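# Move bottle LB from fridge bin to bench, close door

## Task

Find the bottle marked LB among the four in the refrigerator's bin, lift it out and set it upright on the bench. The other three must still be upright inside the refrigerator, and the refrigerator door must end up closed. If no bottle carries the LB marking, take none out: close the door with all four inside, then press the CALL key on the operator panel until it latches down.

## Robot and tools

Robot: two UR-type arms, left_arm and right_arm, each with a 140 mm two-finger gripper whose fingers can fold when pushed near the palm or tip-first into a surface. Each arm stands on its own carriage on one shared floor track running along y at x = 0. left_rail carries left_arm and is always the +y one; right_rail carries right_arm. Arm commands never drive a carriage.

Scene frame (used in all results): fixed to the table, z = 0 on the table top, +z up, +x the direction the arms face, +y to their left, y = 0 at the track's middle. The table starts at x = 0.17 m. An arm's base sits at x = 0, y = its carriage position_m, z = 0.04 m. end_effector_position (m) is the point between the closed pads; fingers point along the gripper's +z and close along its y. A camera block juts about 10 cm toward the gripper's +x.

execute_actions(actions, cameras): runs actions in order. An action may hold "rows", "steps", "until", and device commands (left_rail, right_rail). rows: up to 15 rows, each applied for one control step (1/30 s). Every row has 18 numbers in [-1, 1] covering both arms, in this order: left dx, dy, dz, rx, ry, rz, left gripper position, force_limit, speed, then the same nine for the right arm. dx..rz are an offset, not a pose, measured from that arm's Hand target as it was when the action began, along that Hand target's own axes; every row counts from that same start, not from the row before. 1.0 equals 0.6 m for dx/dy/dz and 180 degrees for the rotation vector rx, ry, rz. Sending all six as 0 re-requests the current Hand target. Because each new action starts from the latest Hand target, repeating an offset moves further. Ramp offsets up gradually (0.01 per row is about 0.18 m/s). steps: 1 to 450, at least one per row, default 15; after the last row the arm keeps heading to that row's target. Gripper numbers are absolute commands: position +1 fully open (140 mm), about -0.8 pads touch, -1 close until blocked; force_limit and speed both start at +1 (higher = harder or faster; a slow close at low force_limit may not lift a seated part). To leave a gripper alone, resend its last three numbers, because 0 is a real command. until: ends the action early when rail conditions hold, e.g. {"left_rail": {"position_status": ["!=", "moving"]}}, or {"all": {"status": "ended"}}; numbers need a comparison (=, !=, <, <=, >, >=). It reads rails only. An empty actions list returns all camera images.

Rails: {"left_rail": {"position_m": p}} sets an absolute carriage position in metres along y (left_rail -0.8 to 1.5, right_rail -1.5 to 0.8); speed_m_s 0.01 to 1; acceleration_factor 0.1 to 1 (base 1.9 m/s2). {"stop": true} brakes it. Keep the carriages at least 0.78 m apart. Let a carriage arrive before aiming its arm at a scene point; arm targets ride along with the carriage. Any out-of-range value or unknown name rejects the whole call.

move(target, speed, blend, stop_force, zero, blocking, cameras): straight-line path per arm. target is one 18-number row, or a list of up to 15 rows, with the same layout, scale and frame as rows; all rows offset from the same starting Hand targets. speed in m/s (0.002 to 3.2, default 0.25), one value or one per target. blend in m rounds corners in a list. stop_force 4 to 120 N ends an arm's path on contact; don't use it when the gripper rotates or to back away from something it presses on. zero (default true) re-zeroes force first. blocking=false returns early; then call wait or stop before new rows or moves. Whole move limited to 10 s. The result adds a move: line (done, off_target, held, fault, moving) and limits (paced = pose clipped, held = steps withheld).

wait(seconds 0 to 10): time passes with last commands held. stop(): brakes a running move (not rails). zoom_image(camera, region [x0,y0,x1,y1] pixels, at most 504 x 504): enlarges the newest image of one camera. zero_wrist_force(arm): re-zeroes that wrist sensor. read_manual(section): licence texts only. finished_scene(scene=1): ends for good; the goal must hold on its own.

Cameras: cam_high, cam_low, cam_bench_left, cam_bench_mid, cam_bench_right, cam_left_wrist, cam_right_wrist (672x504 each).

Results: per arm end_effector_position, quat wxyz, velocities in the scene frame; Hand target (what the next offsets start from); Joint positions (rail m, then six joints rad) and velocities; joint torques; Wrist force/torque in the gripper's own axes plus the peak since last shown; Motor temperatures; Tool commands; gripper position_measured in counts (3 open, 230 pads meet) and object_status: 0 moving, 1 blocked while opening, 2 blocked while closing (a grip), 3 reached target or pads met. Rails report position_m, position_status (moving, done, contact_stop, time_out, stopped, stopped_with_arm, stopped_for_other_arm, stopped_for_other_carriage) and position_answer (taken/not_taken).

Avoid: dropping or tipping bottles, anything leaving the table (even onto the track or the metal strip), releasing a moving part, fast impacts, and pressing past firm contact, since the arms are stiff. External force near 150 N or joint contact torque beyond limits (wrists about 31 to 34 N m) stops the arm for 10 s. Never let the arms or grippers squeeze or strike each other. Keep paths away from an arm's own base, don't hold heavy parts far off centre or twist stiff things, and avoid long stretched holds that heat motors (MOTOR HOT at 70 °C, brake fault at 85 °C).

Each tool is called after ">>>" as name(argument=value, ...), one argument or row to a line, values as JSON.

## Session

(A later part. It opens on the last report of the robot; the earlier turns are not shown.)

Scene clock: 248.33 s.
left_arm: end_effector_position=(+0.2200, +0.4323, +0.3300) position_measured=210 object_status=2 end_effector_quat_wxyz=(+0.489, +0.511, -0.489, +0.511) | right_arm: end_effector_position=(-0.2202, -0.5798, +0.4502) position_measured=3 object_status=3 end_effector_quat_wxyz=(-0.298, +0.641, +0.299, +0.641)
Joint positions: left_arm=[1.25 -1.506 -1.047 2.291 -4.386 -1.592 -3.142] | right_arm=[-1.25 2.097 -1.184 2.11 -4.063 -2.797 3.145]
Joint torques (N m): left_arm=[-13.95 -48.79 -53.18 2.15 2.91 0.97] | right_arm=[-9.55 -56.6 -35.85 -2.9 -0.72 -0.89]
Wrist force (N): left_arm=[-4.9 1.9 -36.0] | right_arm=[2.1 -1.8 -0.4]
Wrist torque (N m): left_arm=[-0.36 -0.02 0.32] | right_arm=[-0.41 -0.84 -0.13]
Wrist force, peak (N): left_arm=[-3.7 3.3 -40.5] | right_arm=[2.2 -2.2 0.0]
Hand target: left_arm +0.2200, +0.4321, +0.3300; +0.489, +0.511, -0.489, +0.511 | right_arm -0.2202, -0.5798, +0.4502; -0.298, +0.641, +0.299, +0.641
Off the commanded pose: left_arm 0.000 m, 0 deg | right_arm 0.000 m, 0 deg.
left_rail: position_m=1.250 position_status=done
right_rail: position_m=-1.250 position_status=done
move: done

>>> execute_actions(
  actions=[
    {"rows":[[0,0,0,0,0,0,-0.6,0,-1,0,0,0,0,0,0,1,1,1]],"steps":30},
  ],
  cameras=["cam_left_wrist"],
)

>>> zoom_image(
  camera="cam_left_wrist",
  region=[260, 150, 410, 350],
)

Scene clock: 254.73 s.
left_arm: end_effector_position=(+0.2200, +0.4319, +0.3301) position_measured=205 object_status=3 end_effector_quat_wxyz=(+0.489, +0.511, -0.489, +0.511) | right_arm: end_effector_position=(-0.2202, -0.5798, +0.4502) position_measured=3 object_status=3 end_effector_quat_wxyz=(-0.298, +0.641, +0.299, +0.641)
Joint positions: left_arm=[1.25 -1.506 -1.047 2.291 -4.386 -1.592 -3.142] | right_arm=[-1.25 2.097 -1.184 2.11 -4.063 -2.797 3.145]
Joint torques (N m): left_arm=[-4.93 -48.74 -9.61 -4.76 -2.2 0.86] | right_arm=[-8.64 -57.06 -36.04 -2.92 -0.7 -1.21]
Wrist force (N): left_arm=[2.6 -2.3 3.7] | right_arm=[1.6 -2.2 -0.3]
Wrist torque (N m): left_arm=[-0.15 0.31 -0.12] | right_arm=[-0.49 -0.71 -0.13]
Wrist force, peak (N): left_arm=[-5.1 3.3 -46.2] | right_arm=[2.0 -2.4 -0.2]
Hand target: left_arm +0.2200, +0.4319, +0.3300; +0.489, +0.511, -0.489, +0.511 | right_arm -0.2202, -0.5798, +0.4502; -0.298, +0.641, +0.299, +0.641
Off the commanded pose: left_arm 0.000 m, 0 deg | right_arm 0.000 m, 0 deg.
left_rail: position_m=1.250 position_status=done
right_rail: position_m=-1.250 position_status=done
camera_calibration:
cam_left_wrist: T_world_to_cam=[[-0.99985, 0.00800222, -0.0153814, 0.225504], [0.0171221, 0.315957, -0.948619, 0.177205], [-0.00273117, -0.94874, -0.316047, 0.698255], [0, 0, 0, 1]] pos_world=[0.224343, 0.604668, 0.39225]
Images, in order (width x height): cam_left_wrist 672x504.

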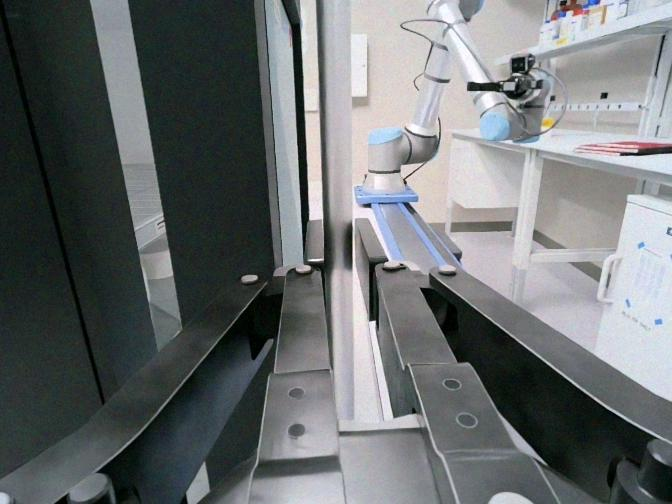

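Scaled by 2.520 from the camera's 672x504 image, which has a finer 960x720 frame.

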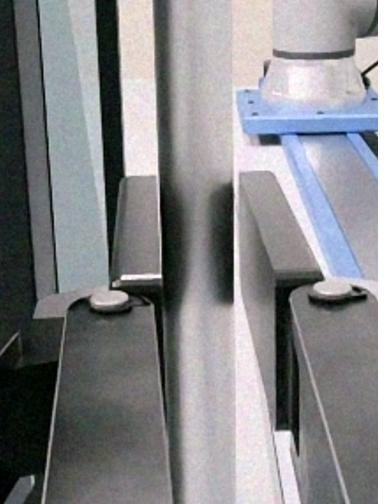

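>>> move(
  target=[
    [0,0.1023,0.0181,0.0444,0,0,-0.6,0,-1,0,0,0,0,0,0,1,1,1],
    [0,0.2011,0.0501,0.0889,0,0,-0.6,0,-1,0,0,0,0,0,0,1,1,1],
    [0,0.2945,0.0956,0.1333,0,0,-0.6,0,-1,0,0,0,0,0,0,1,1,1],
    [0,0.3806,0.1538,0.1778,0,0,-0.6,0,-1,0,0,0,0,0,0,1,1,1],
    [0,0.4578,0.2233,0.2222,0,0,-0.6,0,-1,0,0,0,0,0,0,1,1,1],
    [0,0.5246,0.3028,0.2667,0,0,-0.6,0,-1,0,0,0,0,0,0,1,1,1],
    [0,0.5797,0.3909,0.3111,0,0,-0.6,0,-1,0,0,0,0,0,0,1,1,1],
  ],
  speed=0.1,
  blend=0.02,
  stop_force=40,
  cameras=["cam_left_wrist"],
)

Scene clock: 275.77 s.
left_arm: end_effector_position=(-0.1174, +0.1827, +0.3302) position_measured=205 object_status=3 end_effector_quat_wxyz=(+0.192, +0.680, -0.192, +0.680) | right_arm: end_effector_position=(-0.2202, -0.5798, +0.4502) position_measured=3 object_status=3 end_effector_quat_wxyz=(-0.298, +0.641, +0.299, +0.641)
Joint positions: left_arm=[1.25 -2.18 -0.587 1.245 -3.798 0.058 -3.144] | right_arm=[-1.25 2.097 -1.184 2.11 -4.063 -2.797 3.145]
Joint torques (N m): left_arm=[11.63 -130.86 -29.88 3.83 2.51 -1.61] | right_arm=[-7.38 -56.63 -36.6 -3.05 -0.42 -2.56]
Wrist force (N): left_arm=[2.7 -2.3 4.0] | right_arm=[1.8 -1.9 -0.5]
Wrist torque (N m): left_arm=[-0.12 0.31 -0.16] | right_arm=[-0.42 -0.77 -0.13]
Wrist force, peak (N): left_arm=[3.4 -4.2 3.3] | right_arm=[2.1 -2.5 -0.2]
Hand target: left_arm -0.1174, +0.1827, +0.3302; +0.192, +0.680, -0.192, +0.681 | right_arm -0.2202, -0.5798, +0.4502; -0.298, +0.641, +0.299, +0.641
Off the commanded pose: left_arm 0.000 m, 0 deg | right_arm 0.000 m, 0 deg.
left_rail: position_m=1.250 position_status=done
right_rail: position_m=-1.250 position_status=done
move: done
camera_calibration:
cam_left_wrist: T_world_to_cam=[[-0.565748, -0.824439, -0.0151698, 0.0931205], [-0.25272, 0.190875, -0.948525, 0.25293], [0.784896, -0.532792, -0.31634, 0.477418], [0, 0, 0, 1]] pos_world=[-0.25812, 0.282858, 0.392349]
Images, in order (width x height): cam_left_wrist 672x504.

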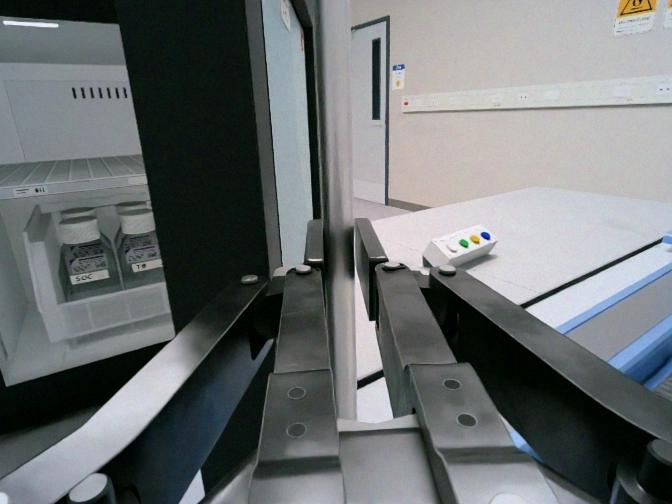

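>>> zoom_image(
  camera="cam_left_wrist",
  region=[10, 170, 180, 340],
)

Scaled by 2.965 from the camera's 672x504 image, which has a finer 960x720 frame.

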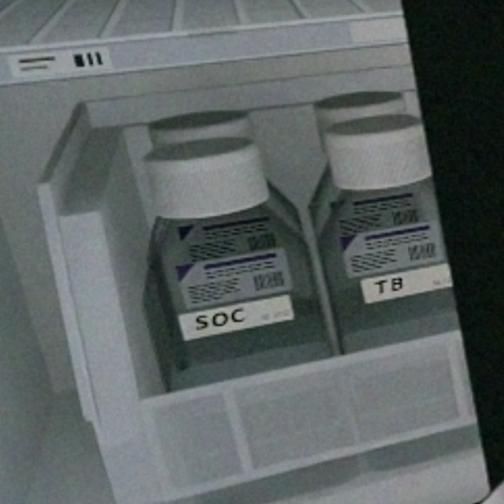

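>>> move(
  target=[
    [0,0,0,0,0,0,-0.5,0,-1,0,0,0,0,0,0,1,1,1],
    [0,0,-0.25,0,0,0,-0.5,0,-1,0,0,0,0,0,0,1,1,1],
    [0.0833,-0.2763,-0.3702,0,0,0,-0.5,0,-1,0,0,0,0,0,0,1,1,1],
    [0.1167,-0.4682,-0.0575,0.087,0,0,-0.5,0,-1,0,0,0,0,0,0,1,1,1],
    [0.025,-0.4435,0.349,0.169,-0.0813,-0.0222,-0.5,0,-1,0,0,0,0,0,0,1,1,1],
  ],
  speed=0.2,
  blend=[0,0.03,0.04,0.04,0],
  cameras=["cam_left_wrist"],
)

Scene clock: 311.33 s.
left_arm: end_effector_position=(+0.2002, +0.3000, +0.3451) position_measured=192 object_status=3 end_effector_quat_wxyz=(+0.005, +0.793, -0.006, +0.609) | right_arm: end_effector_position=(-0.2202, -0.5798, +0.4502) position_measured=3 object_status=3 end_effector_quat_wxyz=(-0.298, +0.641, +0.299, +0.641)
Joint positions: left_arm=[1.25 -1.89 -0.626 1.051 -4.298 0.397 -2.45] | right_arm=[-1.25 2.097 -1.184 2.11 -4.063 -2.797 3.145]
Joint torques (N m): left_arm=[12.46 -97.2 -51.02 0.95 0.88 2.87] | right_arm=[-7.21 -56.66 -36.42 -2.75 -0.15 -3.23]
Wrist force (N): left_arm=[2.8 -1.5 3.0] | right_arm=[1.5 -2.2 -0.6]
Wrist torque (N m): left_arm=[-0.11 0.23 -0.17] | right_arm=[-0.49 -0.70 -0.12]
Wrist force, peak (N): left_arm=[2.9 -3.2 6.2] | right_arm=[2.2 -2.3 -0.4]
Hand target: left_arm +0.2002, +0.2999, +0.3451; +0.005, +0.793, -0.006, +0.609 | right_arm -0.2202, -0.5798, +0.4502; -0.298, +0.641, +0.299, +0.641
Off the commanded pose: left_arm 0.000 m, 0 deg | right_arm 0.000 m, 0 deg.
left_rail: position_m=1.250 position_status=done
right_rail: position_m=-1.250 position_status=done
move: done
camera_calibration:
cam_left_wrist: T_world_to_cam=[[-0.0696742, -0.997569, -0.00147904, 0.317637], [-0.549271, 0.0396009, -0.834705, 0.390486], [0.832734, -0.057345, -0.550695, 0.224049], [0, 0, 0, 1]] pos_world=[0.0500406, 0.314249, 0.449793]
Images, in order (width x height): cam_left_wrist 672x504.

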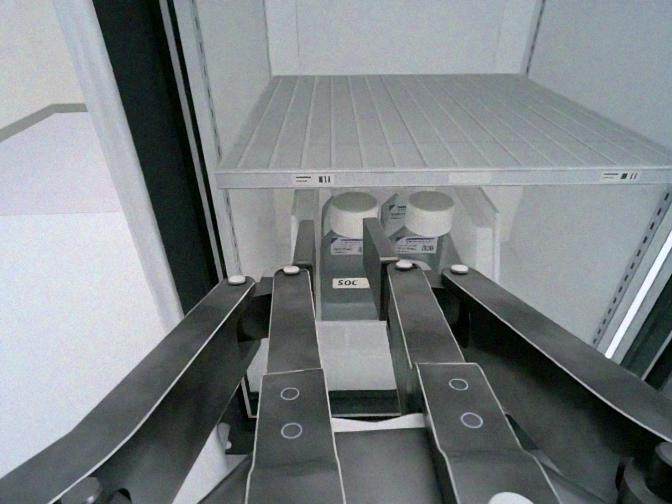

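>>> execute_actions(
  actions=[],
  cameras=["cam_left_wrist"],
)

Scene clock: 325.03 s.
left_arm: end_effector_position=(+0.2002, +0.2999, +0.3451) position_measured=192 object_status=3 end_effector_quat_wxyz=(+0.005, +0.793, -0.006, +0.609) | right_arm: end_effector_position=(-0.2202, -0.5798, +0.4502) position_measured=3 object_status=3 end_effector_quat_wxyz=(-0.298, +0.641, +0.299, +0.641)
Joint positions: left_arm=[1.25 -1.89 -0.626 1.05 -4.298 0.397 -2.45] | right_arm=[-1.25 2.097 -1.184 2.11 -4.063 -2.797 3.145]
Joint velocities: within noise
Joint torques (N m): left_arm=[11.73 -98.68 -50.26 0.82 0.63 2.22] | right_arm=[-7.68 -57.04 -35.43 -2.74 0.05 -3.2]
Motor temperatures (°C): left_arm=[30 29 27 35 38 30] | right_arm=[32 34 31 33 35 32]
Wrist force (N): left_arm=[2.9 -1.9 2.9] | right_arm=[1.5 -2.1 0.1]
Wrist torque (N m): left_arm=[-0.20 0.22 -0.17] | right_arm=[-0.48 -0.69 -0.12]
Wrist force, peak (N): left_arm=[3.1 -2.1 3.3] | right_arm=[2.4 -2.3 -0.2]
Hand target: left_arm +0.2002, +0.2999, +0.3451; +0.005, +0.793, -0.006, +0.609 | right_arm -0.2202, -0.5798, +0.4502; -0.298, +0.641, +0.299, +0.641
Tool commands: left_gripper/position=-0.5 left_gripper/force_limit=+0.0 left_gripper/speed=-1.0 right_gripper/position=+1.0 right_gripper/force_limit=+1.0 right_gripper/speed=+1.0
Off the commanded pose: left_arm 0.000 m, 0 deg | right_arm 0.000 m, 0 deg.
left_rail: position_m=1.250 position_status=done
right_rail: position_m=-1.250 position_status=done
camera_calibration:
cam_left_wrist: T_world_to_cam=[[-0.0696761, -0.997569, -0.00146987, 0.317632], [-0.549387, 0.0396023, -0.834629, 0.390457], [0.832658, -0.0573462, -0.550811, 0.224105], [0, 0, 0, 1]] pos_world=[0.0500403, 0.314249, 0.449793]
Images, in order (width x height): cam_left_wrist 672x504.

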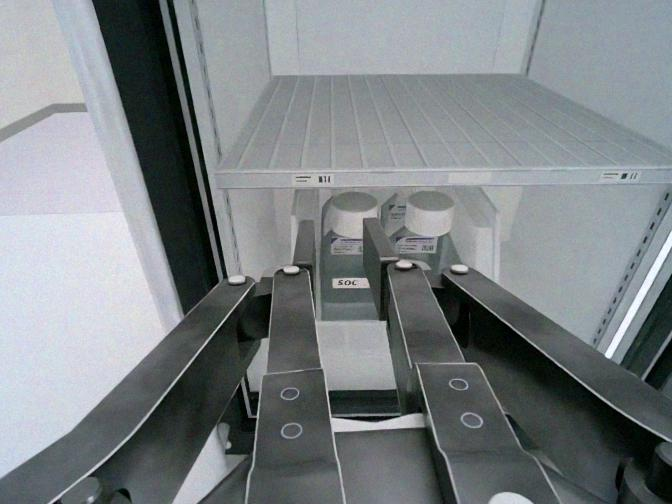

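>>> zoom_image(
  camera="cam_left_wrist",
  region=[280, 170, 510, 340],
)

Scaled by 2.191 from the camera's 672x504 image, which has a finer 960x720 frame.

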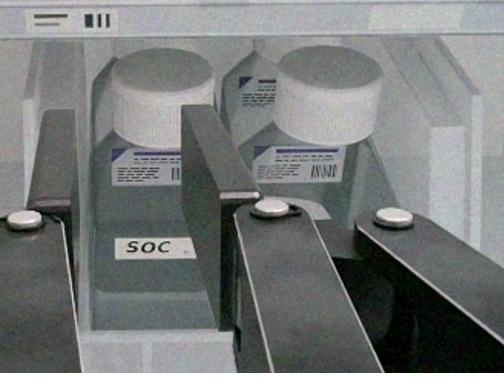

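>>> move(
  target=[-0.114, 0.0435, 0.2317, -0.0167, 0.0167, 0, 0.07, 0, -0.5, 0, 0, 0, 0, 0, 0, 1, 1, 1],
  speed=0.15,
  cameras=["cam_left_wrist"],
)

Scene clock: 408.40 s.
left_arm: end_effector_position=(+0.3003, +0.2768, +0.2574) position_measured=121 object_status=3 end_effector_quat_wxyz=(+0.021, +0.777, -0.020, +0.628) | right_arm: end_effector_position=(-0.2202, -0.5798, +0.4502) position_measured=3 object_status=3 end_effector_quat_wxyz=(-0.298, +0.641, +0.299, +0.641)
Joint positions: left_arm=[1.25 -1.788 -0.524 1.015 -4.57 0.263 -2.228] | right_arm=[-1.25 2.097 -1.184 2.11 -4.063 -2.797 3.145]
Joint torques (N m): left_arm=[-1.02 -119.08 -40.47 5.22 -3.01 0.1] | right_arm=[-5.84 -57.03 -36.27 -2.87 0.44 -3.2]
Wrist force (N): left_arm=[14.0 -22.2 -22.3] | right_arm=[1.7 -1.9 -0.3]
Wrist torque (N m): left_arm=[0.14 0.49 0.07] | right_arm=[-0.43 -0.74 -0.13]
Wrist force, peak (N): left_arm=[15.7 -20.8 -64.0] | right_arm=[1.8 -2.6 -0.3]
Hand target: left_arm +0.3003, +0.2768, +0.2574; +0.021, +0.777, -0.020, +0.628 (not the last commanded pose) | right_arm -0.2202, -0.5798, +0.4502; -0.298, +0.641, +0.299, +0.641
Tool commands: left_gripper/position=+0.066667 left_gripper/force_limit=+0.003922 left_gripper/speed=-0.498039 right_gripper/position=+1.0 right_gripper/force_limit=+1.0 right_gripper/speed=+1.0
Off the commanded pose: left_arm 0.022 m, 1 deg | right_arm 0.000 m, 0 deg.
FORCE FAULT: contact force on the left arm reached its limit, and that arm stopped for 10 seconds. The contact can be on any part of that arm, not only on its tool. That arm's remaining commands of this call were not run. That arm's target is now where it stood when the stop ended, not its last command. That arm accepts commands again.
left_rail: position_m=1.250 position_status=done
right_rail: position_m=-1.250 position_status=done
move: fault (left_arm)
camera_calibration:
cam_left_wrist: T_world_to_cam=[[-0.110525, -0.99387, 0.00268749, 0.311574], [-0.504711, 0.0537972, -0.861611, 0.36276], [0.856184, -0.0965857, -0.507563, 0.0837889], [0, 0, 0, 1]] pos_world=[0.145787, 0.298242, 0.354249]
Images, in order (width x height): cam_left_wrist 672x504.

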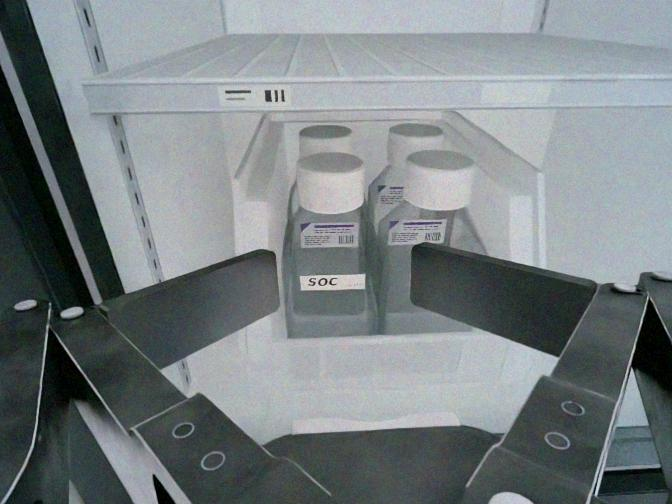

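>>> execute_actions(
  actions=[],
  cameras=["cam_high", "cam_bench_left", "cam_bench_mid", "cam_low"],
)

Scene clock: 420.53 s.
left_arm: end_effector_position=(+0.3003, +0.2768, +0.2574) position_measured=121 object_status=3 end_effector_quat_wxyz=(+0.021, +0.777, -0.020, +0.628) | right_arm: end_effector_position=(-0.2202, -0.5798, +0.4502) position_measured=3 object_status=3 end_effector_quat_wxyz=(-0.298, +0.641, +0.299, +0.641)
Joint positions: left_arm=[1.25 -1.788 -0.524 1.015 -4.57 0.263 -2.228] | right_arm=[-1.25 2.097 -1.184 2.11 -4.063 -2.797 3.145]
Joint velocities: within noise
Joint torques (N m): left_arm=[3.68 -115.17 -39.89 3.86 -2.71 0.17] | right_arm=[-5.34 -57.34 -36.23 -2.9 0.42 -3.24]
Motor temperatures (°C): left_arm=[30 29 27 35 38 30] | right_arm=[32 34 31 33 34 32]
Wrist force (N): left_arm=[13.8 -22.4 -22.3] | right_arm=[1.6 -1.8 -0.8]
Wrist torque (N m): left_arm=[0.10 0.52 0.07] | right_arm=[-0.40 -0.73 -0.12]
Wrist force, peak (N): left_arm=[14.4 -22.8 -22.2] | right_arm=[1.7 -2.6 -0.6]
Hand target: left_arm +0.3003, +0.2768, +0.2574; +0.021, +0.777, -0.020, +0.628 (not the last commanded pose) | right_arm -0.2202, -0.5798, +0.4502; -0.298, +0.641, +0.299, +0.641
Tool commands: left_gripper/position=+0.066667 left_gripper/force_limit=+0.003922 left_gripper/speed=-0.498039 right_gripper/position=+1.0 right_gripper/force_limit=+1.0 right_gripper/speed=+1.0
Off the commanded pose: left_arm 0.022 m, 1 deg | right_arm 0.000 m, 0 deg.
left_rail: position_m=1.250 position_status=done
right_rail: position_m=-1.250 position_status=done
Images, in order (width x height): cam_high 672x504, cam_low 672x504, cam_bench_left 672x504, cam_bench_mid 672x504.

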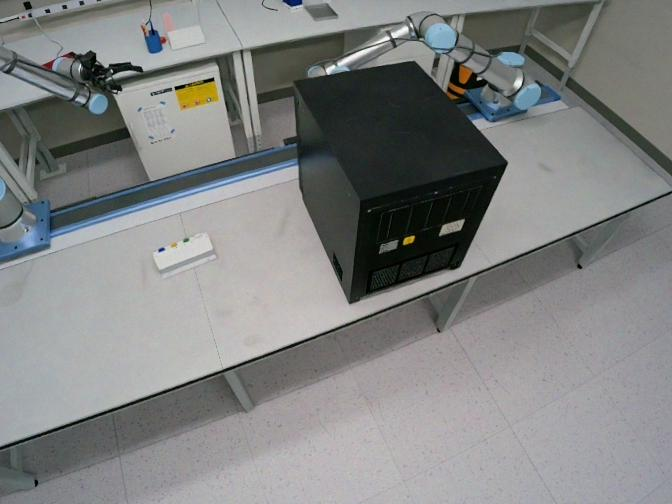

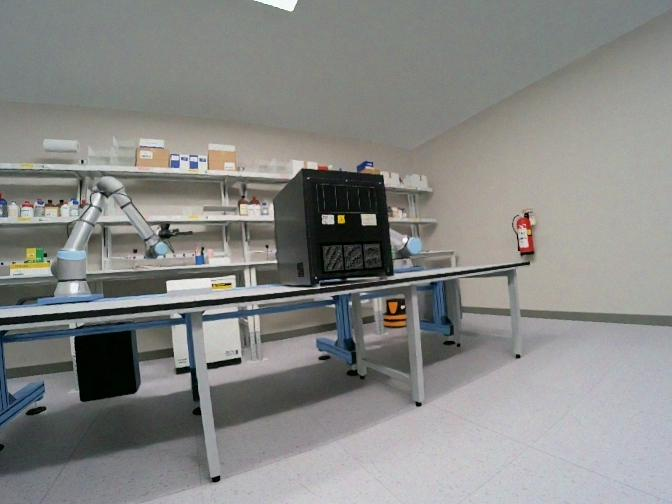

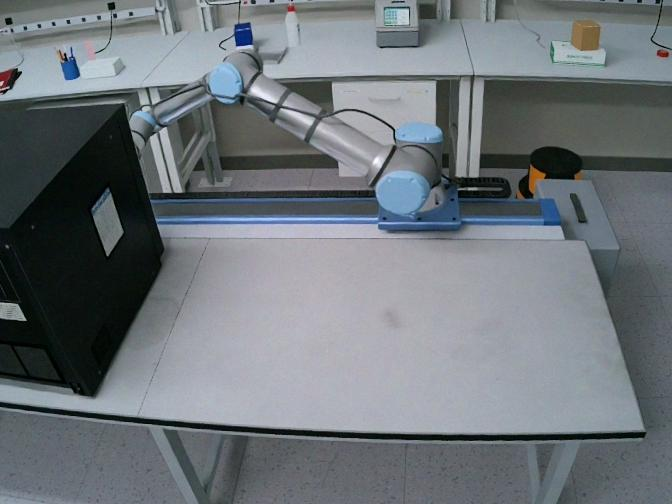

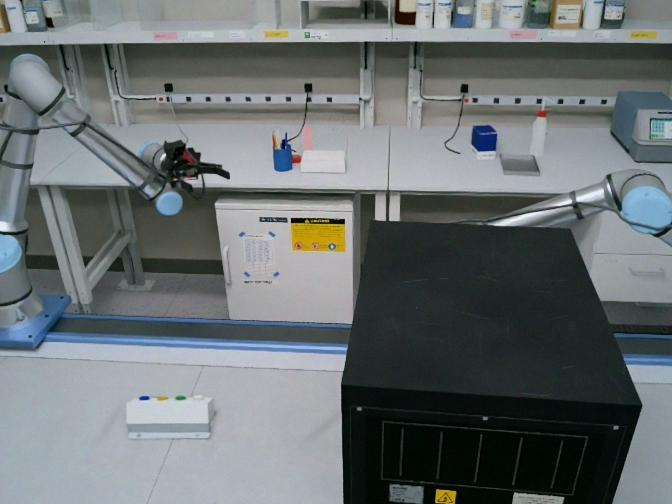

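>>> execute_actions(
  actions=[],
  cameras=["cam_right_wrist", "cam_bench_right"],
)

Scene clock: 422.00 s.
left_arm: end_effector_position=(+0.3003, +0.2768, +0.2574) position_measured=121 object_status=3 end_effector_quat_wxyz=(+0.021, +0.777, -0.020, +0.628) | right_arm: end_effector_position=(-0.2202, -0.5798, +0.4502) position_measured=3 object_status=3 end_effector_quat_wxyz=(-0.298, +0.641, +0.299, +0.641)
Joint positions: left_arm=[1.25 -1.788 -0.524 1.015 -4.57 0.263 -2.228] | right_arm=[-1.25 2.097 -1.184 2.11 -4.063 -2.797 3.145]
Joint velocities: within noise
Joint torques (N m): left_arm=[2.95 -114.59 -38.96 4.02 -3.03 0.09] | right_arm=[-4.58 -57.53 -36.07 -2.85 0.46 -3.18]
Motor temperatures (°C): left_arm=[30 29 27 35 38 30] | right_arm=[32 34 31 33 34 32]
Wrist force (N): left_arm=[14.1 -22.4 -22.1] | right_arm=[1.5 -2.1 -0.2]
Wrist torque (N m): left_arm=[0.10 0.46 0.07] | right_arm=[-0.47 -0.69 -0.13]
Wrist force, peak (N): left_arm=[13.9 -22.7 -22.3] | right_arm=[2.0 -2.2 -0.3]
Hand target: left_arm +0.3003, +0.2768, +0.2574; +0.021, +0.777, -0.020, +0.628 (not the last commanded pose) | right_arm -0.2202, -0.5798, +0.4502; -0.298, +0.641, +0.299, +0.641
Tool commands: left_gripper/position=+0.066667 left_gripper/force_limit=+0.003922 left_gripper/speed=-0.498039 right_gripper/position=+1.0 right_gripper/force_limit=+1.0 right_gripper/speed=+1.0
Off the commanded pose: left_arm 0.022 m, 1 deg | right_arm 0.000 m, 0 deg.
left_rail: position_m=1.250 position_status=done
right_rail: position_m=-1.250 position_status=done
camera_calibration:
cam_right_wrist: T_world_to_cam=[[0.740021, -0.672534, -0.0081356, -0.219289], [-0.241679, -0.254603, -0.936359, 0.213218], [0.627662, 0.694892, -0.350949, 0.882119], [0, 0, 0, 1]] pos_world=[-0.339864, -0.706171, 0.507443]
Images, in order (width x height): cam_bench_right 672x504, cam_right_wrist 672x504.

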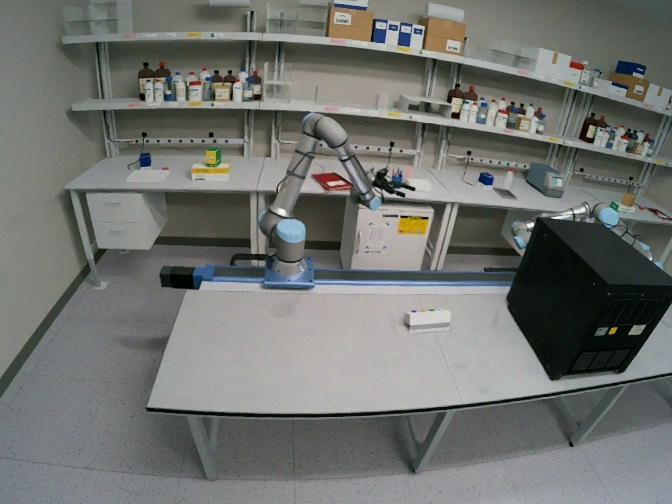

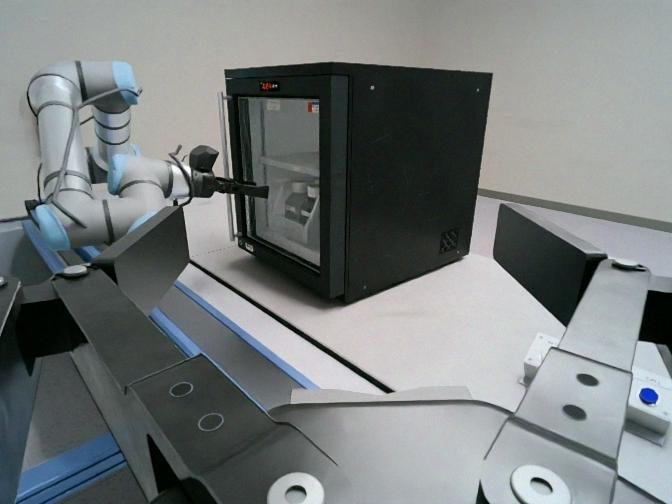

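>>> zoom_image(
  camera="cam_right_wrist",
  region=[100, 50, 380, 310],
)

Scaled by 1.800 from the camera's 672x504 image, which has a finer 960x720 frame.

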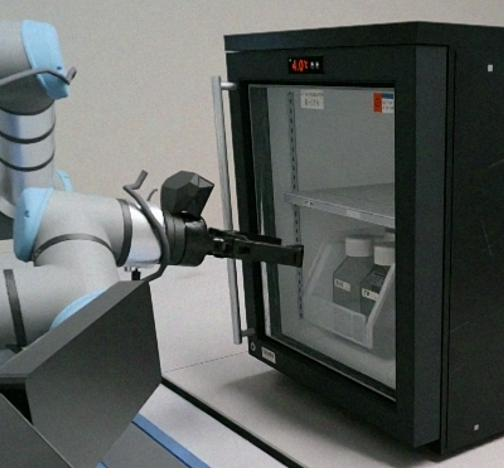

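>>> move(
  target=[0, 0, -0.2, 0, 0, 0, 0.07, 0, -0.5, 0, 0, 0, 0, 0, 0, 1, 1, 1],
  speed=0.15,
  cameras=["cam_left_wrist", "cam_right_wrist"],
)

Scene clock: 449.47 s.
left_arm: end_effector_position=(+0.1833, +0.2838, +0.2825) position_measured=121 object_status=3 end_effector_quat_wxyz=(+0.021, +0.777, -0.020, +0.628) | right_arm: end_effector_position=(-0.2202, -0.5798, +0.4502) position_measured=3 object_status=3 end_effector_quat_wxyz=(-0.298, +0.641, +0.299, +0.641)
Joint positions: left_arm=[1.25 -1.91 -0.556 1.079 -4.324 0.349 -2.519] | right_arm=[-1.25 2.097 -1.184 2.11 -4.063 -2.797 3.145]
Joint torques (N m): left_arm=[-13.68 -133.85 -28.69 9.25 0.71 -2.72] | right_arm=[-5.27 -57.14 -36.08 -2.92 0.45 -3.07]
Wrist force (N): left_arm=[4.2 -0.4 3.5] | right_arm=[1.7 -2.2 0.1]
Wrist torque (N m): left_arm=[0.15 -0.04 -0.07] | right_arm=[-0.49 -0.74 -0.13]
Wrist force, peak (N): left_arm=[14.2 -22.6 -22.6] | right_arm=[1.9 -2.6 -0.3]
Hand target: left_arm +0.1832, +0.2838, +0.2825; +0.021, +0.777, -0.020, +0.628 | right_arm -0.2202, -0.5798, +0.4502; -0.298, +0.641, +0.299, +0.641
Off the commanded pose: left_arm 0.000 m, 0 deg | right_arm 0.000 m, 0 deg.
left_rail: position_m=1.250 position_status=done
right_rail: position_m=-1.250 position_status=done
move: done
camera_calibration:
cam_left_wrist: T_world_to_cam=[[-0.110655, -0.993855, 0.00266204, 0.305442], [-0.504697, 0.0538848, -0.861613, 0.325025], [0.856175, -0.0966853, -0.507559, 0.197448], [0, 0, 0, 1]] pos_world=[0.0287875, 0.305142, 0.379449]
cam_right_wrist: T_world_to_cam=[[0.740021, -0.672534, -0.0081356, -0.219289], [-0.241679, -0.254603, -0.936359, 0.213218], [0.627662, 0.694892, -0.350949, 0.882119], [0, 0, 0, 1]] pos_world=[-0.339864, -0.706171, 0.507443]
Images, in order (width x height): cam_left_wrist 672x504, cam_right_wrist 672x504.

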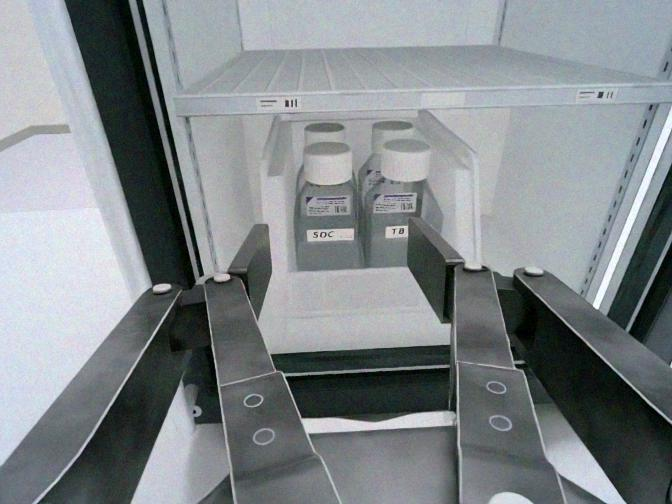

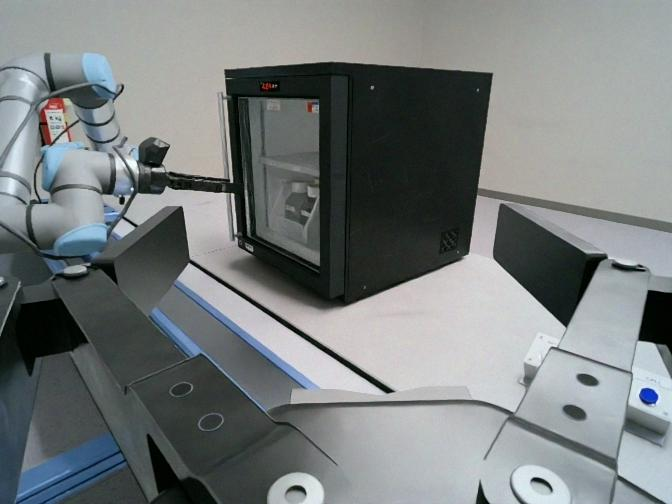

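>>> move(
  target=[0.1252, -0.2603, -0.3531, 0, 0, 0, 0.07, 0, -0.5, 0, 0, 0, 0, 0, 0, 1, 1, 1],
  speed=0.3,
)

>>> execute_actions(
  actions=[
    {"left_rail": {"position_m": 1.5, "acceleration_factor": 0.5, "speed_m_s": 0.6}, "right_rail": {"position_m": -0.8, "acceleration_factor": 0.5, "speed_m_s": 0.6}, "steps": 150, "until": {"all": {"status": "ended"}}},
  ],
  cameras=["cam_right_wrist"],
)

Scene clock: 487.50 s.
left_arm: end_effector_position=(+0.0013, +0.4515, +0.3992) position_measured=121 object_status=3 end_effector_quat_wxyz=(+0.021, +0.777, -0.020, +0.628) | right_arm: end_effector_position=(-0.2202, -0.5798, +0.4502) position_measured=3 object_status=3 end_effector_quat_wxyz=(-0.298, +0.641, +0.299, +0.641)
Joint positions: left_arm=[1.25 -2.18 -0.855 1.456 -4.132 0.585 -2.82] | right_arm=[-1.25 2.097 -1.184 2.11 -4.063 -2.797 3.145]
Joint torques (N m): left_arm=[-16.33 -114.45 -28.23 8.77 2.02 -2.12] | right_arm=[-4.14 -57.29 -36.35 -2.91 0.8 -3.35]
Wrist force (N): left_arm=[4.0 -0.1 3.8] | right_arm=[1.5 -2.1 -0.1]
Wrist torque (N m): left_arm=[0.26 0.02 -0.04] | right_arm=[-0.49 -0.71 -0.12]
Wrist force, peak (N): left_arm=[3.3 0.7 5.8] | right_arm=[1.9 -2.5 -0.1]
Hand target: left_arm +0.0011, +0.4516, +0.3992; +0.021, +0.777, -0.020, +0.628 | right_arm -0.2202, -0.5798, +0.4502; -0.298, +0.641, +0.299, +0.641
Off the commanded pose: left_arm 0.000 m, 0 deg | right_arm 0.000 m, 0 deg.
left_rail: position_m=1.250 position_status=done
right_rail: position_m=-1.250 position_status=done
move: done

Scene clock: 489.20 s.
left_arm: end_effector_position=(+0.0011, +0.7013, +0.3993) position_measured=121 object_status=3 end_effector_quat_wxyz=(+0.021, +0.777, -0.020, +0.628) | right_arm: end_effector_position=(-0.2202, -0.1298, +0.4502) position_measured=3 object_status=3 end_effector_quat_wxyz=(-0.298, +0.641, +0.299, +0.641)
Joint positions: left_arm=[1.5 -2.18 -0.855 1.456 -4.131 0.585 -2.82] | right_arm=[-0.8 2.097 -1.184 2.11 -4.063 -2.797 3.145]
Joint torques (N m): left_arm=[3.02 -86.96 -47.12 6.62 -0.49 -1.78] | right_arm=[-4.23 -59.52 -22.37 -1.5 0.63 -3.31]
Wrist force (N): left_arm=[4.1 -0.2 3.7] | right_arm=[1.4 -1.7 -0.5]
Wrist torque (N m): left_arm=[0.21 0.00 -0.05] | right_arm=[-0.37 -0.67 -0.13]
Wrist force, peak (N): left_arm=[4.4 2.0 4.1] | right_arm=[1.8 -3.4 1.3]
Hand target: left_arm +0.0011, +0.7013, +0.3992; +0.021, +0.777, -0.020, +0.628 | right_arm -0.2202, -0.1298, +0.4502; -0.298, +0.641, +0.299, +0.641
Tool commands: left_gripper/position=+0.07 left_gripper/force_limit=+0.0 left_gripper/speed=-0.5 right_gripper/position=+1.0 right_gripper/force_limit=+1.0 right_gripper/speed=+1.0
Off the commanded pose: left_arm 0.000 m, 0 deg | right_arm 0.000 m, 0 deg.
left_rail: position_m=1.500 speed_m_s=0.60 position_status=done
right_rail: position_m=-0.800 speed_m_s=0.60 position_status=done
camera_calibration:
cam_right_wrist: T_world_to_cam=[[0.740021, -0.672534, -0.0081356, 0.083351], [-0.241679, -0.254603, -0.936359, 0.32779], [0.627662, 0.694892, -0.350949, 0.569418], [0, 0, 0, 1]] pos_world=[-0.339864, -0.256171, 0.507443]
Images, in order (width x height): cam_right_wrist 672x504.

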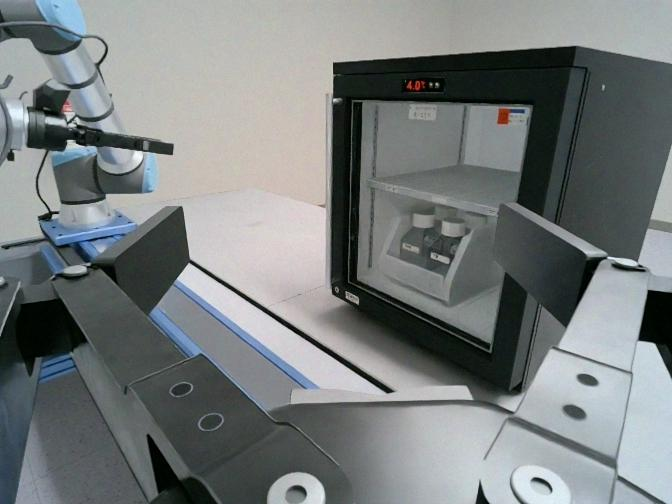

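>>> move(
  target=[0, 0, 0, 0, 0, 0, 0.07, 0, -0.5, -0.1667, -0.1028, 0.991, -0.1667, 0, 0, -0.08, 0, -0.5],
  speed=0.3,
  cameras=["cam_right_wrist"],
)

Scene clock: 498.13 s.
left_arm: end_effector_position=(+0.0011, +0.7013, +0.3992) position_measured=121 object_status=3 end_effector_quat_wxyz=(+0.021, +0.777, -0.020, +0.628) | right_arm: end_effector_position=(+0.1155, +0.3645, +0.3491) position_measured=139 object_status=3 end_effector_quat_wxyz=(-0.121, +0.697, +0.123, +0.696)
Joint positions: left_arm=[1.5 -2.18 -0.855 1.456 -4.131 0.585 -2.82] | right_arm=[-0.8 1.6 -0.465 0.948 -3.623 -2.823 3.141]
Joint torques (N m): left_arm=[12.19 -84.07 -46.5 1.52 -4 -1.14] | right_arm=[-13.92 -113.63 -50.33 0.95 -2.02 -3.33]
Wrist force (N): left_arm=[4.2 0.0 3.8] | right_arm=[1.8 -2.0 -0.4]
Wrist torque (N m): left_arm=[0.26 -0.02 -0.05] | right_arm=[-0.43 -0.84 -0.13]
Wrist force, peak (N): left_arm=[4.5 0.0 4.0] | right_arm=[2.3 -1.4 -3.1]
Hand target: left_arm +0.0011, +0.7013, +0.3992; +0.021, +0.777, -0.020, +0.628 | right_arm +0.1156, +0.3646, +0.3491; -0.121, +0.697, +0.123, +0.696
Off the commanded pose: left_arm 0.000 m, 0 deg | right_arm 0.000 m, 0 deg.
left_rail: position_m=1.500 speed_m_s=0.60 position_status=done
right_rail: position_m=-0.800 speed_m_s=0.60 position_status=done
move: done
camera_calibration:
cam_right_wrist: T_world_to_cam=[[0.304574, -0.952459, -0.00757789, 0.318618], [-0.3355, -0.0998323, -0.936735, 0.39465], [0.891445, 0.287847, -0.349956, 0.0972766], [0, 0, 0, 1]] pos_world=[-0.0513544, 0.314869, 0.406139]
Images, in order (width x height): cam_right_wrist 672x504.

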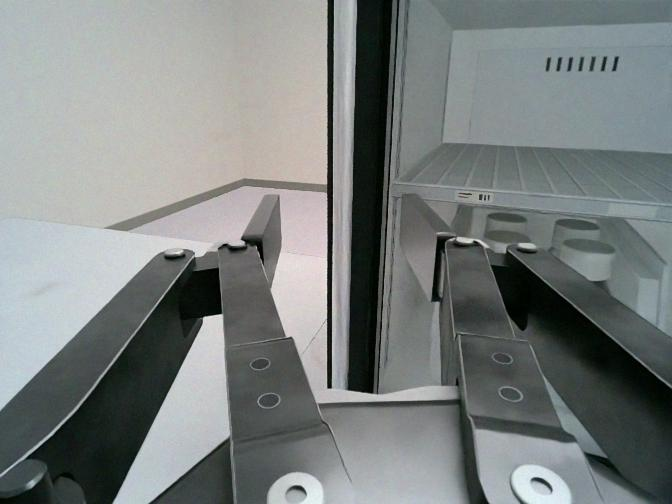

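>>> move(
  target=[0, 0, 0, 0, 0, 0, 0.07, 0, -0.5, 0, 0, 0.1667, 0, 0, 0, -0.26, 0, -0.5],
  speed=0.1,
  stop_force=20,
  cameras=["cam_right_wrist", "cam_left_wrist"],
)

Scene clock: 506.27 s.
left_arm: end_effector_position=(+0.0011, +0.7013, +0.3992) position_measured=121 object_status=3 end_effector_quat_wxyz=(+0.021, +0.777, -0.020, +0.628) | right_arm: end_effector_position=(+0.2096, +0.3986, +0.3490) position_measured=162 object_status=3 end_effector_quat_wxyz=(-0.121, +0.697, +0.123, +0.696)
Joint positions: left_arm=[1.5 -2.18 -0.855 1.456 -4.131 0.585 -2.82] | right_arm=[-0.8 1.512 -0.427 0.87 -3.583 -2.735 3.141]
Joint torques (N m): left_arm=[10.7 -82.98 -46.99 1.76 -3.72 0.1] | right_arm=[-13.49 -119.09 -51 0.81 2.35 -3.27]
Wrist force (N): left_arm=[4.2 -0.1 4.0] | right_arm=[1.7 -2.2 0.0]
Wrist torque (N m): left_arm=[0.25 -0.02 -0.05] | right_arm=[-0.48 -0.82 -0.13]
Wrist force, peak (N): left_arm=[4.4 -0.1 4.2] | right_arm=[2.0 -2.2 -1.4]
Hand target: left_arm +0.0011, +0.7013, +0.3992; +0.021, +0.777, -0.020, +0.628 | right_arm +0.2096, +0.3986, +0.3490; -0.121, +0.697, +0.123, +0.696
Off the commanded pose: left_arm 0.000 m, 0 deg | right_arm 0.000 m, 0 deg.
left_rail: position_m=1.500 speed_m_s=0.60 position_status=done
right_rail: position_m=-0.800 speed_m_s=0.60 position_status=done
move: done
camera_calibration:
cam_left_wrist: T_world_to_cam=[[-0.110525, -0.99387, 0.00268749, 0.700022], [-0.504711, 0.0537972, -0.861611, 0.311177], [0.856184, -0.0965857, -0.507563, 0.452983], [0, 0, 0, 1]] pos_world=[-0.153413, 0.722742, 0.496149]
cam_right_wrist: T_world_to_cam=[[0.304462, -0.952495, -0.0075337, 0.322436], [-0.335479, -0.0998257, -0.936744, 0.429531], [0.891491, 0.28773, -0.349935, 0.00357123], [0, 0, 0, 1]] pos_world=[0.0427455, 0.348969, 0.406039]
Images, in order (width x height): cam_left_wrist 672x504, cam_right_wrist 672x504.

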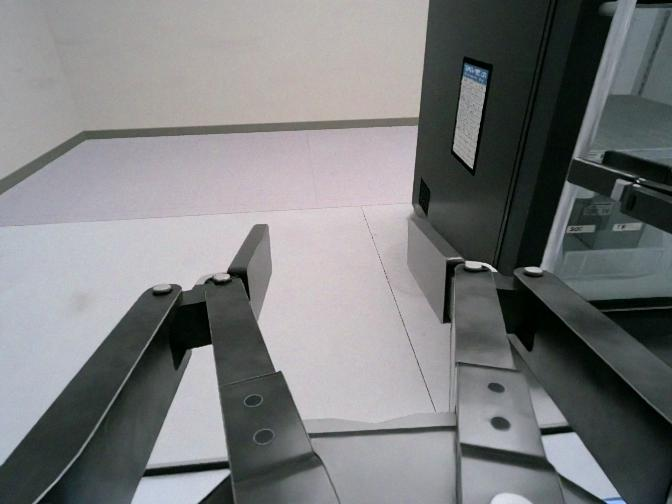

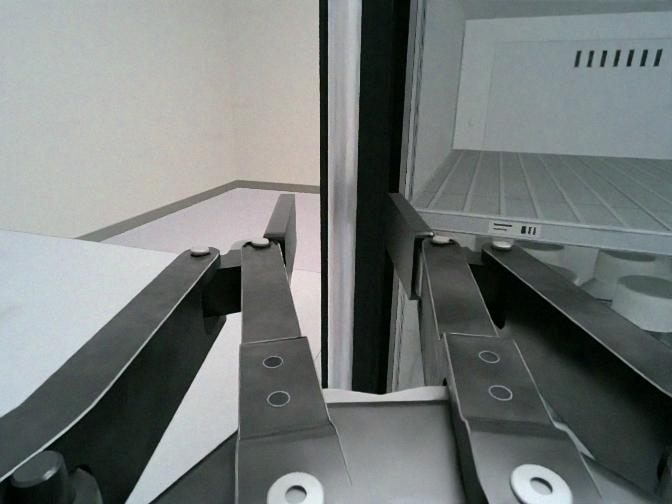

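>>> zoom_image(
  camera="cam_right_wrist",
  region=[260, 150, 460, 300],
)

Scaled by 2.520 from the camera's 672x504 image, which has a finer 960x720 frame.

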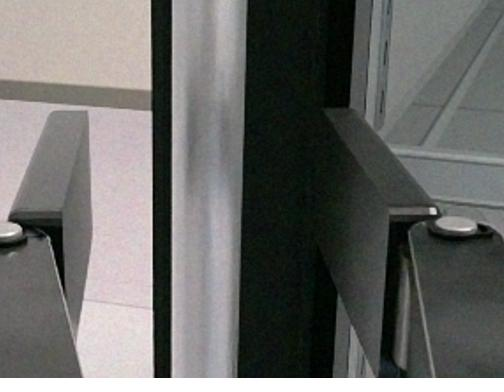

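>>> move(
  target=[0, 0, 0, 0, 0, 0, 0.07, 0, -0.5, 0, 0, 0.025, 0, 0, 0, -0.26, 0, -0.5],
  speed=0.05,
  stop_force=12,
  cameras=["cam_right_wrist"],
)

Scene clock: 522.00 s.
left_arm: end_effector_position=(+0.0011, +0.7013, +0.3992) position_measured=121 object_status=3 end_effector_quat_wxyz=(+0.021, +0.777, -0.020, +0.628) | right_arm: end_effector_position=(+0.2237, +0.4037, +0.3490) position_measured=162 object_status=3 end_effector_quat_wxyz=(-0.121, +0.697, +0.123, +0.696)
Joint positions: left_arm=[1.5 -2.18 -0.855 1.456 -4.131 0.585 -2.82] | right_arm=[-0.8 1.499 -0.42 0.855 -3.575 -2.723 3.141]
Joint torques (N m): left_arm=[10.35 -82.46 -45.75 1.95 -3.79 0.22] | right_arm=[-13.22 -119.31 -51.11 0.75 2.29 -3.12]
Wrist force (N): left_arm=[3.9 -0.2 4.1] | right_arm=[1.8 -2.2 -0.1]
Wrist torque (N m): left_arm=[0.23 0.05 -0.05] | right_arm=[-0.49 -0.83 -0.12]
Wrist force, peak (N): left_arm=[4.6 -0.1 3.9] | right_arm=[2.2 -2.2 -0.5]
Hand target: left_arm +0.0011, +0.7013, +0.3992; +0.021, +0.777, -0.020, +0.628 | right_arm +0.2237, +0.4037, +0.3490; -0.121, +0.697, +0.123, +0.696
Off the commanded pose: left_arm 0.000 m, 0 deg | right_arm 0.000 m, 0 deg.
left_rail: position_m=1.500 speed_m_s=0.60 position_status=done
right_rail: position_m=-0.800 speed_m_s=0.60 position_status=done
move: done
camera_calibration:
cam_right_wrist: T_world_to_cam=[[0.304462, -0.952495, -0.0075337, 0.323], [-0.335479, -0.0998257, -0.936744, 0.43477], [0.891491, 0.28773, -0.349935, -0.0104662], [0, 0, 0, 1]] pos_world=[0.0568455, 0.354069, 0.406039]
Images, in order (width x height): cam_right_wrist 672x504.

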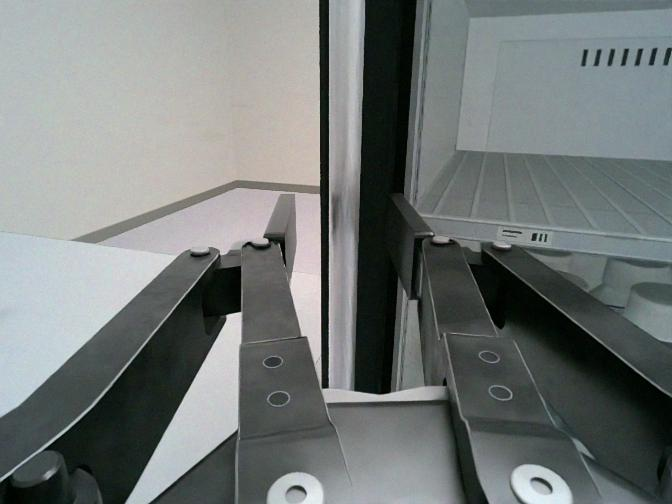

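>>> zoom_image(
  camera="cam_right_wrist",
  region=[260, 150, 460, 300],
)

Scaled by 2.520 from the camera's 672x504 image, which has a finer 960x720 frame.

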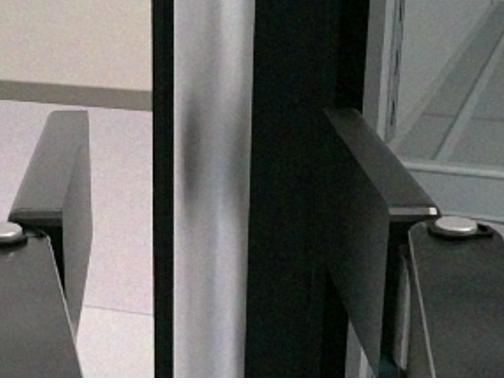

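>>> execute_actions(
  actions=[
    {"rows": [[0,0,0,0,0,0,0.07,0,-0.5,0,0,0,0,0,0,-0.55,-0.05,-1]], "steps": 30},
  ],
  cameras=["cam_right_wrist"],
)

>>> zoom_image(
  camera="cam_right_wrist",
  region=[280, 170, 420, 275],
)

Scene clock: 531.17 s.
left_arm: end_effector_position=(+0.0011, +0.7013, +0.3992) position_measured=121 object_status=3 end_effector_quat_wxyz=(+0.021, +0.777, -0.020, +0.628) | right_arm: end_effector_position=(+0.2237, +0.4037, +0.3490) position_measured=199 object_status=3 end_effector_quat_wxyz=(-0.121, +0.697, +0.123, +0.696)
Joint positions: left_arm=[1.5 -2.18 -0.855 1.456 -4.131 0.585 -2.82] | right_arm=[-0.8 1.499 -0.42 0.855 -3.575 -2.723 3.141]
Joint torques (N m): left_arm=[12.58 -80.76 -47.13 1.81 -3.51 0.45] | right_arm=[-14.07 -119.16 -51.12 0.72 2.22 -3.26]
Wrist force (N): left_arm=[4.3 -0.4 4.0] | right_arm=[1.3 -1.9 -0.6]
Wrist torque (N m): left_arm=[0.18 -0.05 -0.05] | right_arm=[-0.42 -0.72 -0.13]
Wrist force, peak (N): left_arm=[4.5 -0.1 4.1] | right_arm=[2.2 -2.4 -0.5]
Hand target: left_arm +0.0011, +0.7013, +0.3992; +0.021, +0.777, -0.020, +0.628 | right_arm +0.2237, +0.4037, +0.3490; -0.121, +0.697, +0.123, +0.696
Off the commanded pose: left_arm 0.000 m, 0 deg | right_arm 0.000 m, 0 deg.
left_rail: position_m=1.500 speed_m_s=0.60 position_status=done
right_rail: position_m=-0.800 speed_m_s=0.60 position_status=done
camera_calibration:
cam_right_wrist: T_world_to_cam=[[0.304462, -0.952495, -0.0075337, 0.323], [-0.335479, -0.0998257, -0.936744, 0.43477], [0.891491, 0.28773, -0.349935, -0.0104662], [0, 0, 0, 1]] pos_world=[0.0568455, 0.354069, 0.406039]
Images, in order (width x height): cam_right_wrist 672x504.

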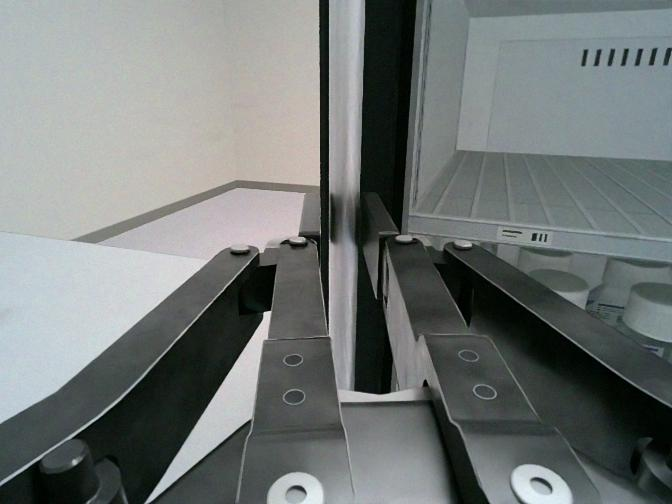

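Scaled by 3.600 from the camera's 672x504 image, which has a finer 960x720 frame.

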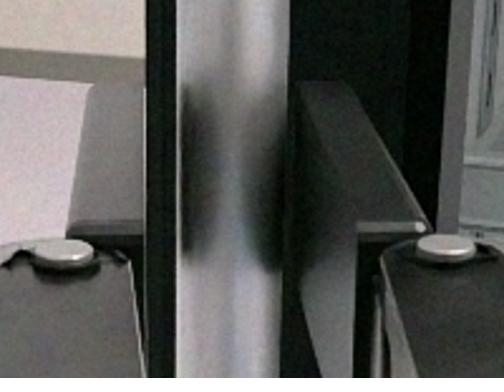

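>>> execute_actions(
  actions=[
    {"rows": [[0,0,0,0,0,0,0.07,0,-0.5,0,0.0025,0,0,0,0,-0.55,-0.05,-1]], "steps": 20},
    {"rows": [[0,0,0,0,0,0,0.07,0,-0.5,0,0,0,0,0,0,-1,-0.05,-1]], "steps": 60},
  ],
  cameras=["cam_right_wrist"],
)

>>> zoom_image(
  camera="cam_right_wrist",
  region=[280, 170, 420, 275],
)

Scene clock: 538.60 s.
left_arm: end_effector_position=(+0.0011, +0.7013, +0.3992) position_measured=121 object_status=3 end_effector_quat_wxyz=(+0.021, +0.777, -0.020, +0.628) | right_arm: end_effector_position=(+0.2242, +0.4023, +0.3490) position_measured=209 object_status=2 end_effector_quat_wxyz=(-0.121, +0.697, +0.123, +0.696)
Joint positions: left_arm=[1.5 -2.18 -0.855 1.456 -4.131 0.585 -2.82] | right_arm=[-0.8 1.499 -0.422 0.861 -3.578 -2.722 3.141]
Joint torques (N m): left_arm=[12.59 -82.92 -45.91 1.61 -3.75 0.64] | right_arm=[-12.38 -151.69 -40.95 0.29 2.28 -0.69]
Wrist force (N): left_arm=[4.2 0.0 3.8] | right_arm=[1.0 -1.2 -1.6]
Wrist torque (N m): left_arm=[0.28 -0.03 -0.05] | right_arm=[-0.50 -0.82 -0.07]
Wrist force, peak (N): left_arm=[4.3 0.1 4.3] | right_arm=[2.5 -1.9 -0.5]
Hand target: left_arm +0.0011, +0.7013, +0.3992; +0.021, +0.777, -0.020, +0.628 | right_arm +0.2242, +0.4023, +0.3490; -0.121, +0.697, +0.123, +0.696
Off the commanded pose: left_arm 0.000 m, 0 deg | right_arm 0.000 m, 0 deg.
left_rail: position_m=1.500 speed_m_s=0.60 position_status=done
right_rail: position_m=-0.800 speed_m_s=0.60 position_status=done
camera_calibration:
cam_right_wrist: T_world_to_cam=[[0.304462, -0.952495, -0.0075337, 0.321515], [-0.335479, -0.0998257, -0.936744, 0.434798], [0.891491, 0.28773, -0.349935, -0.0105091], [0, 0, 0, 1]] pos_world=[0.0573455, 0.352669, 0.406039]
Images, in order (width x height): cam_right_wrist 672x504.

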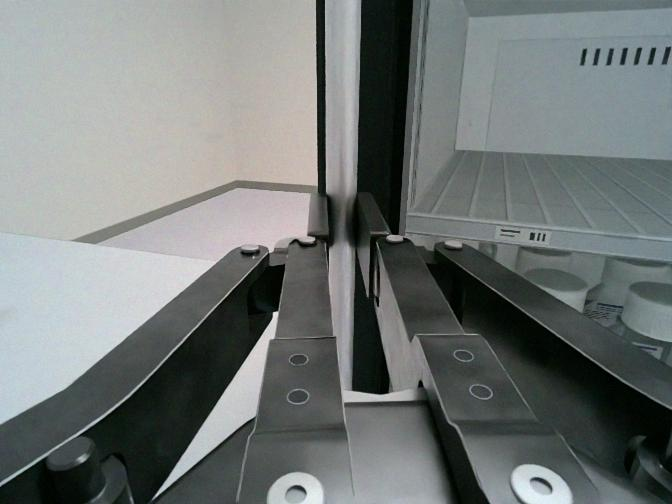

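Scaled by 3.600 from the camera's 672x504 image, which has a finer 960x720 frame.

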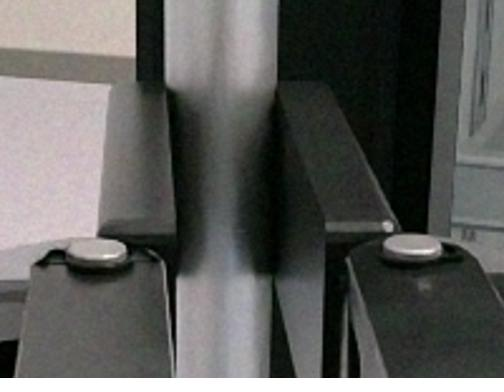

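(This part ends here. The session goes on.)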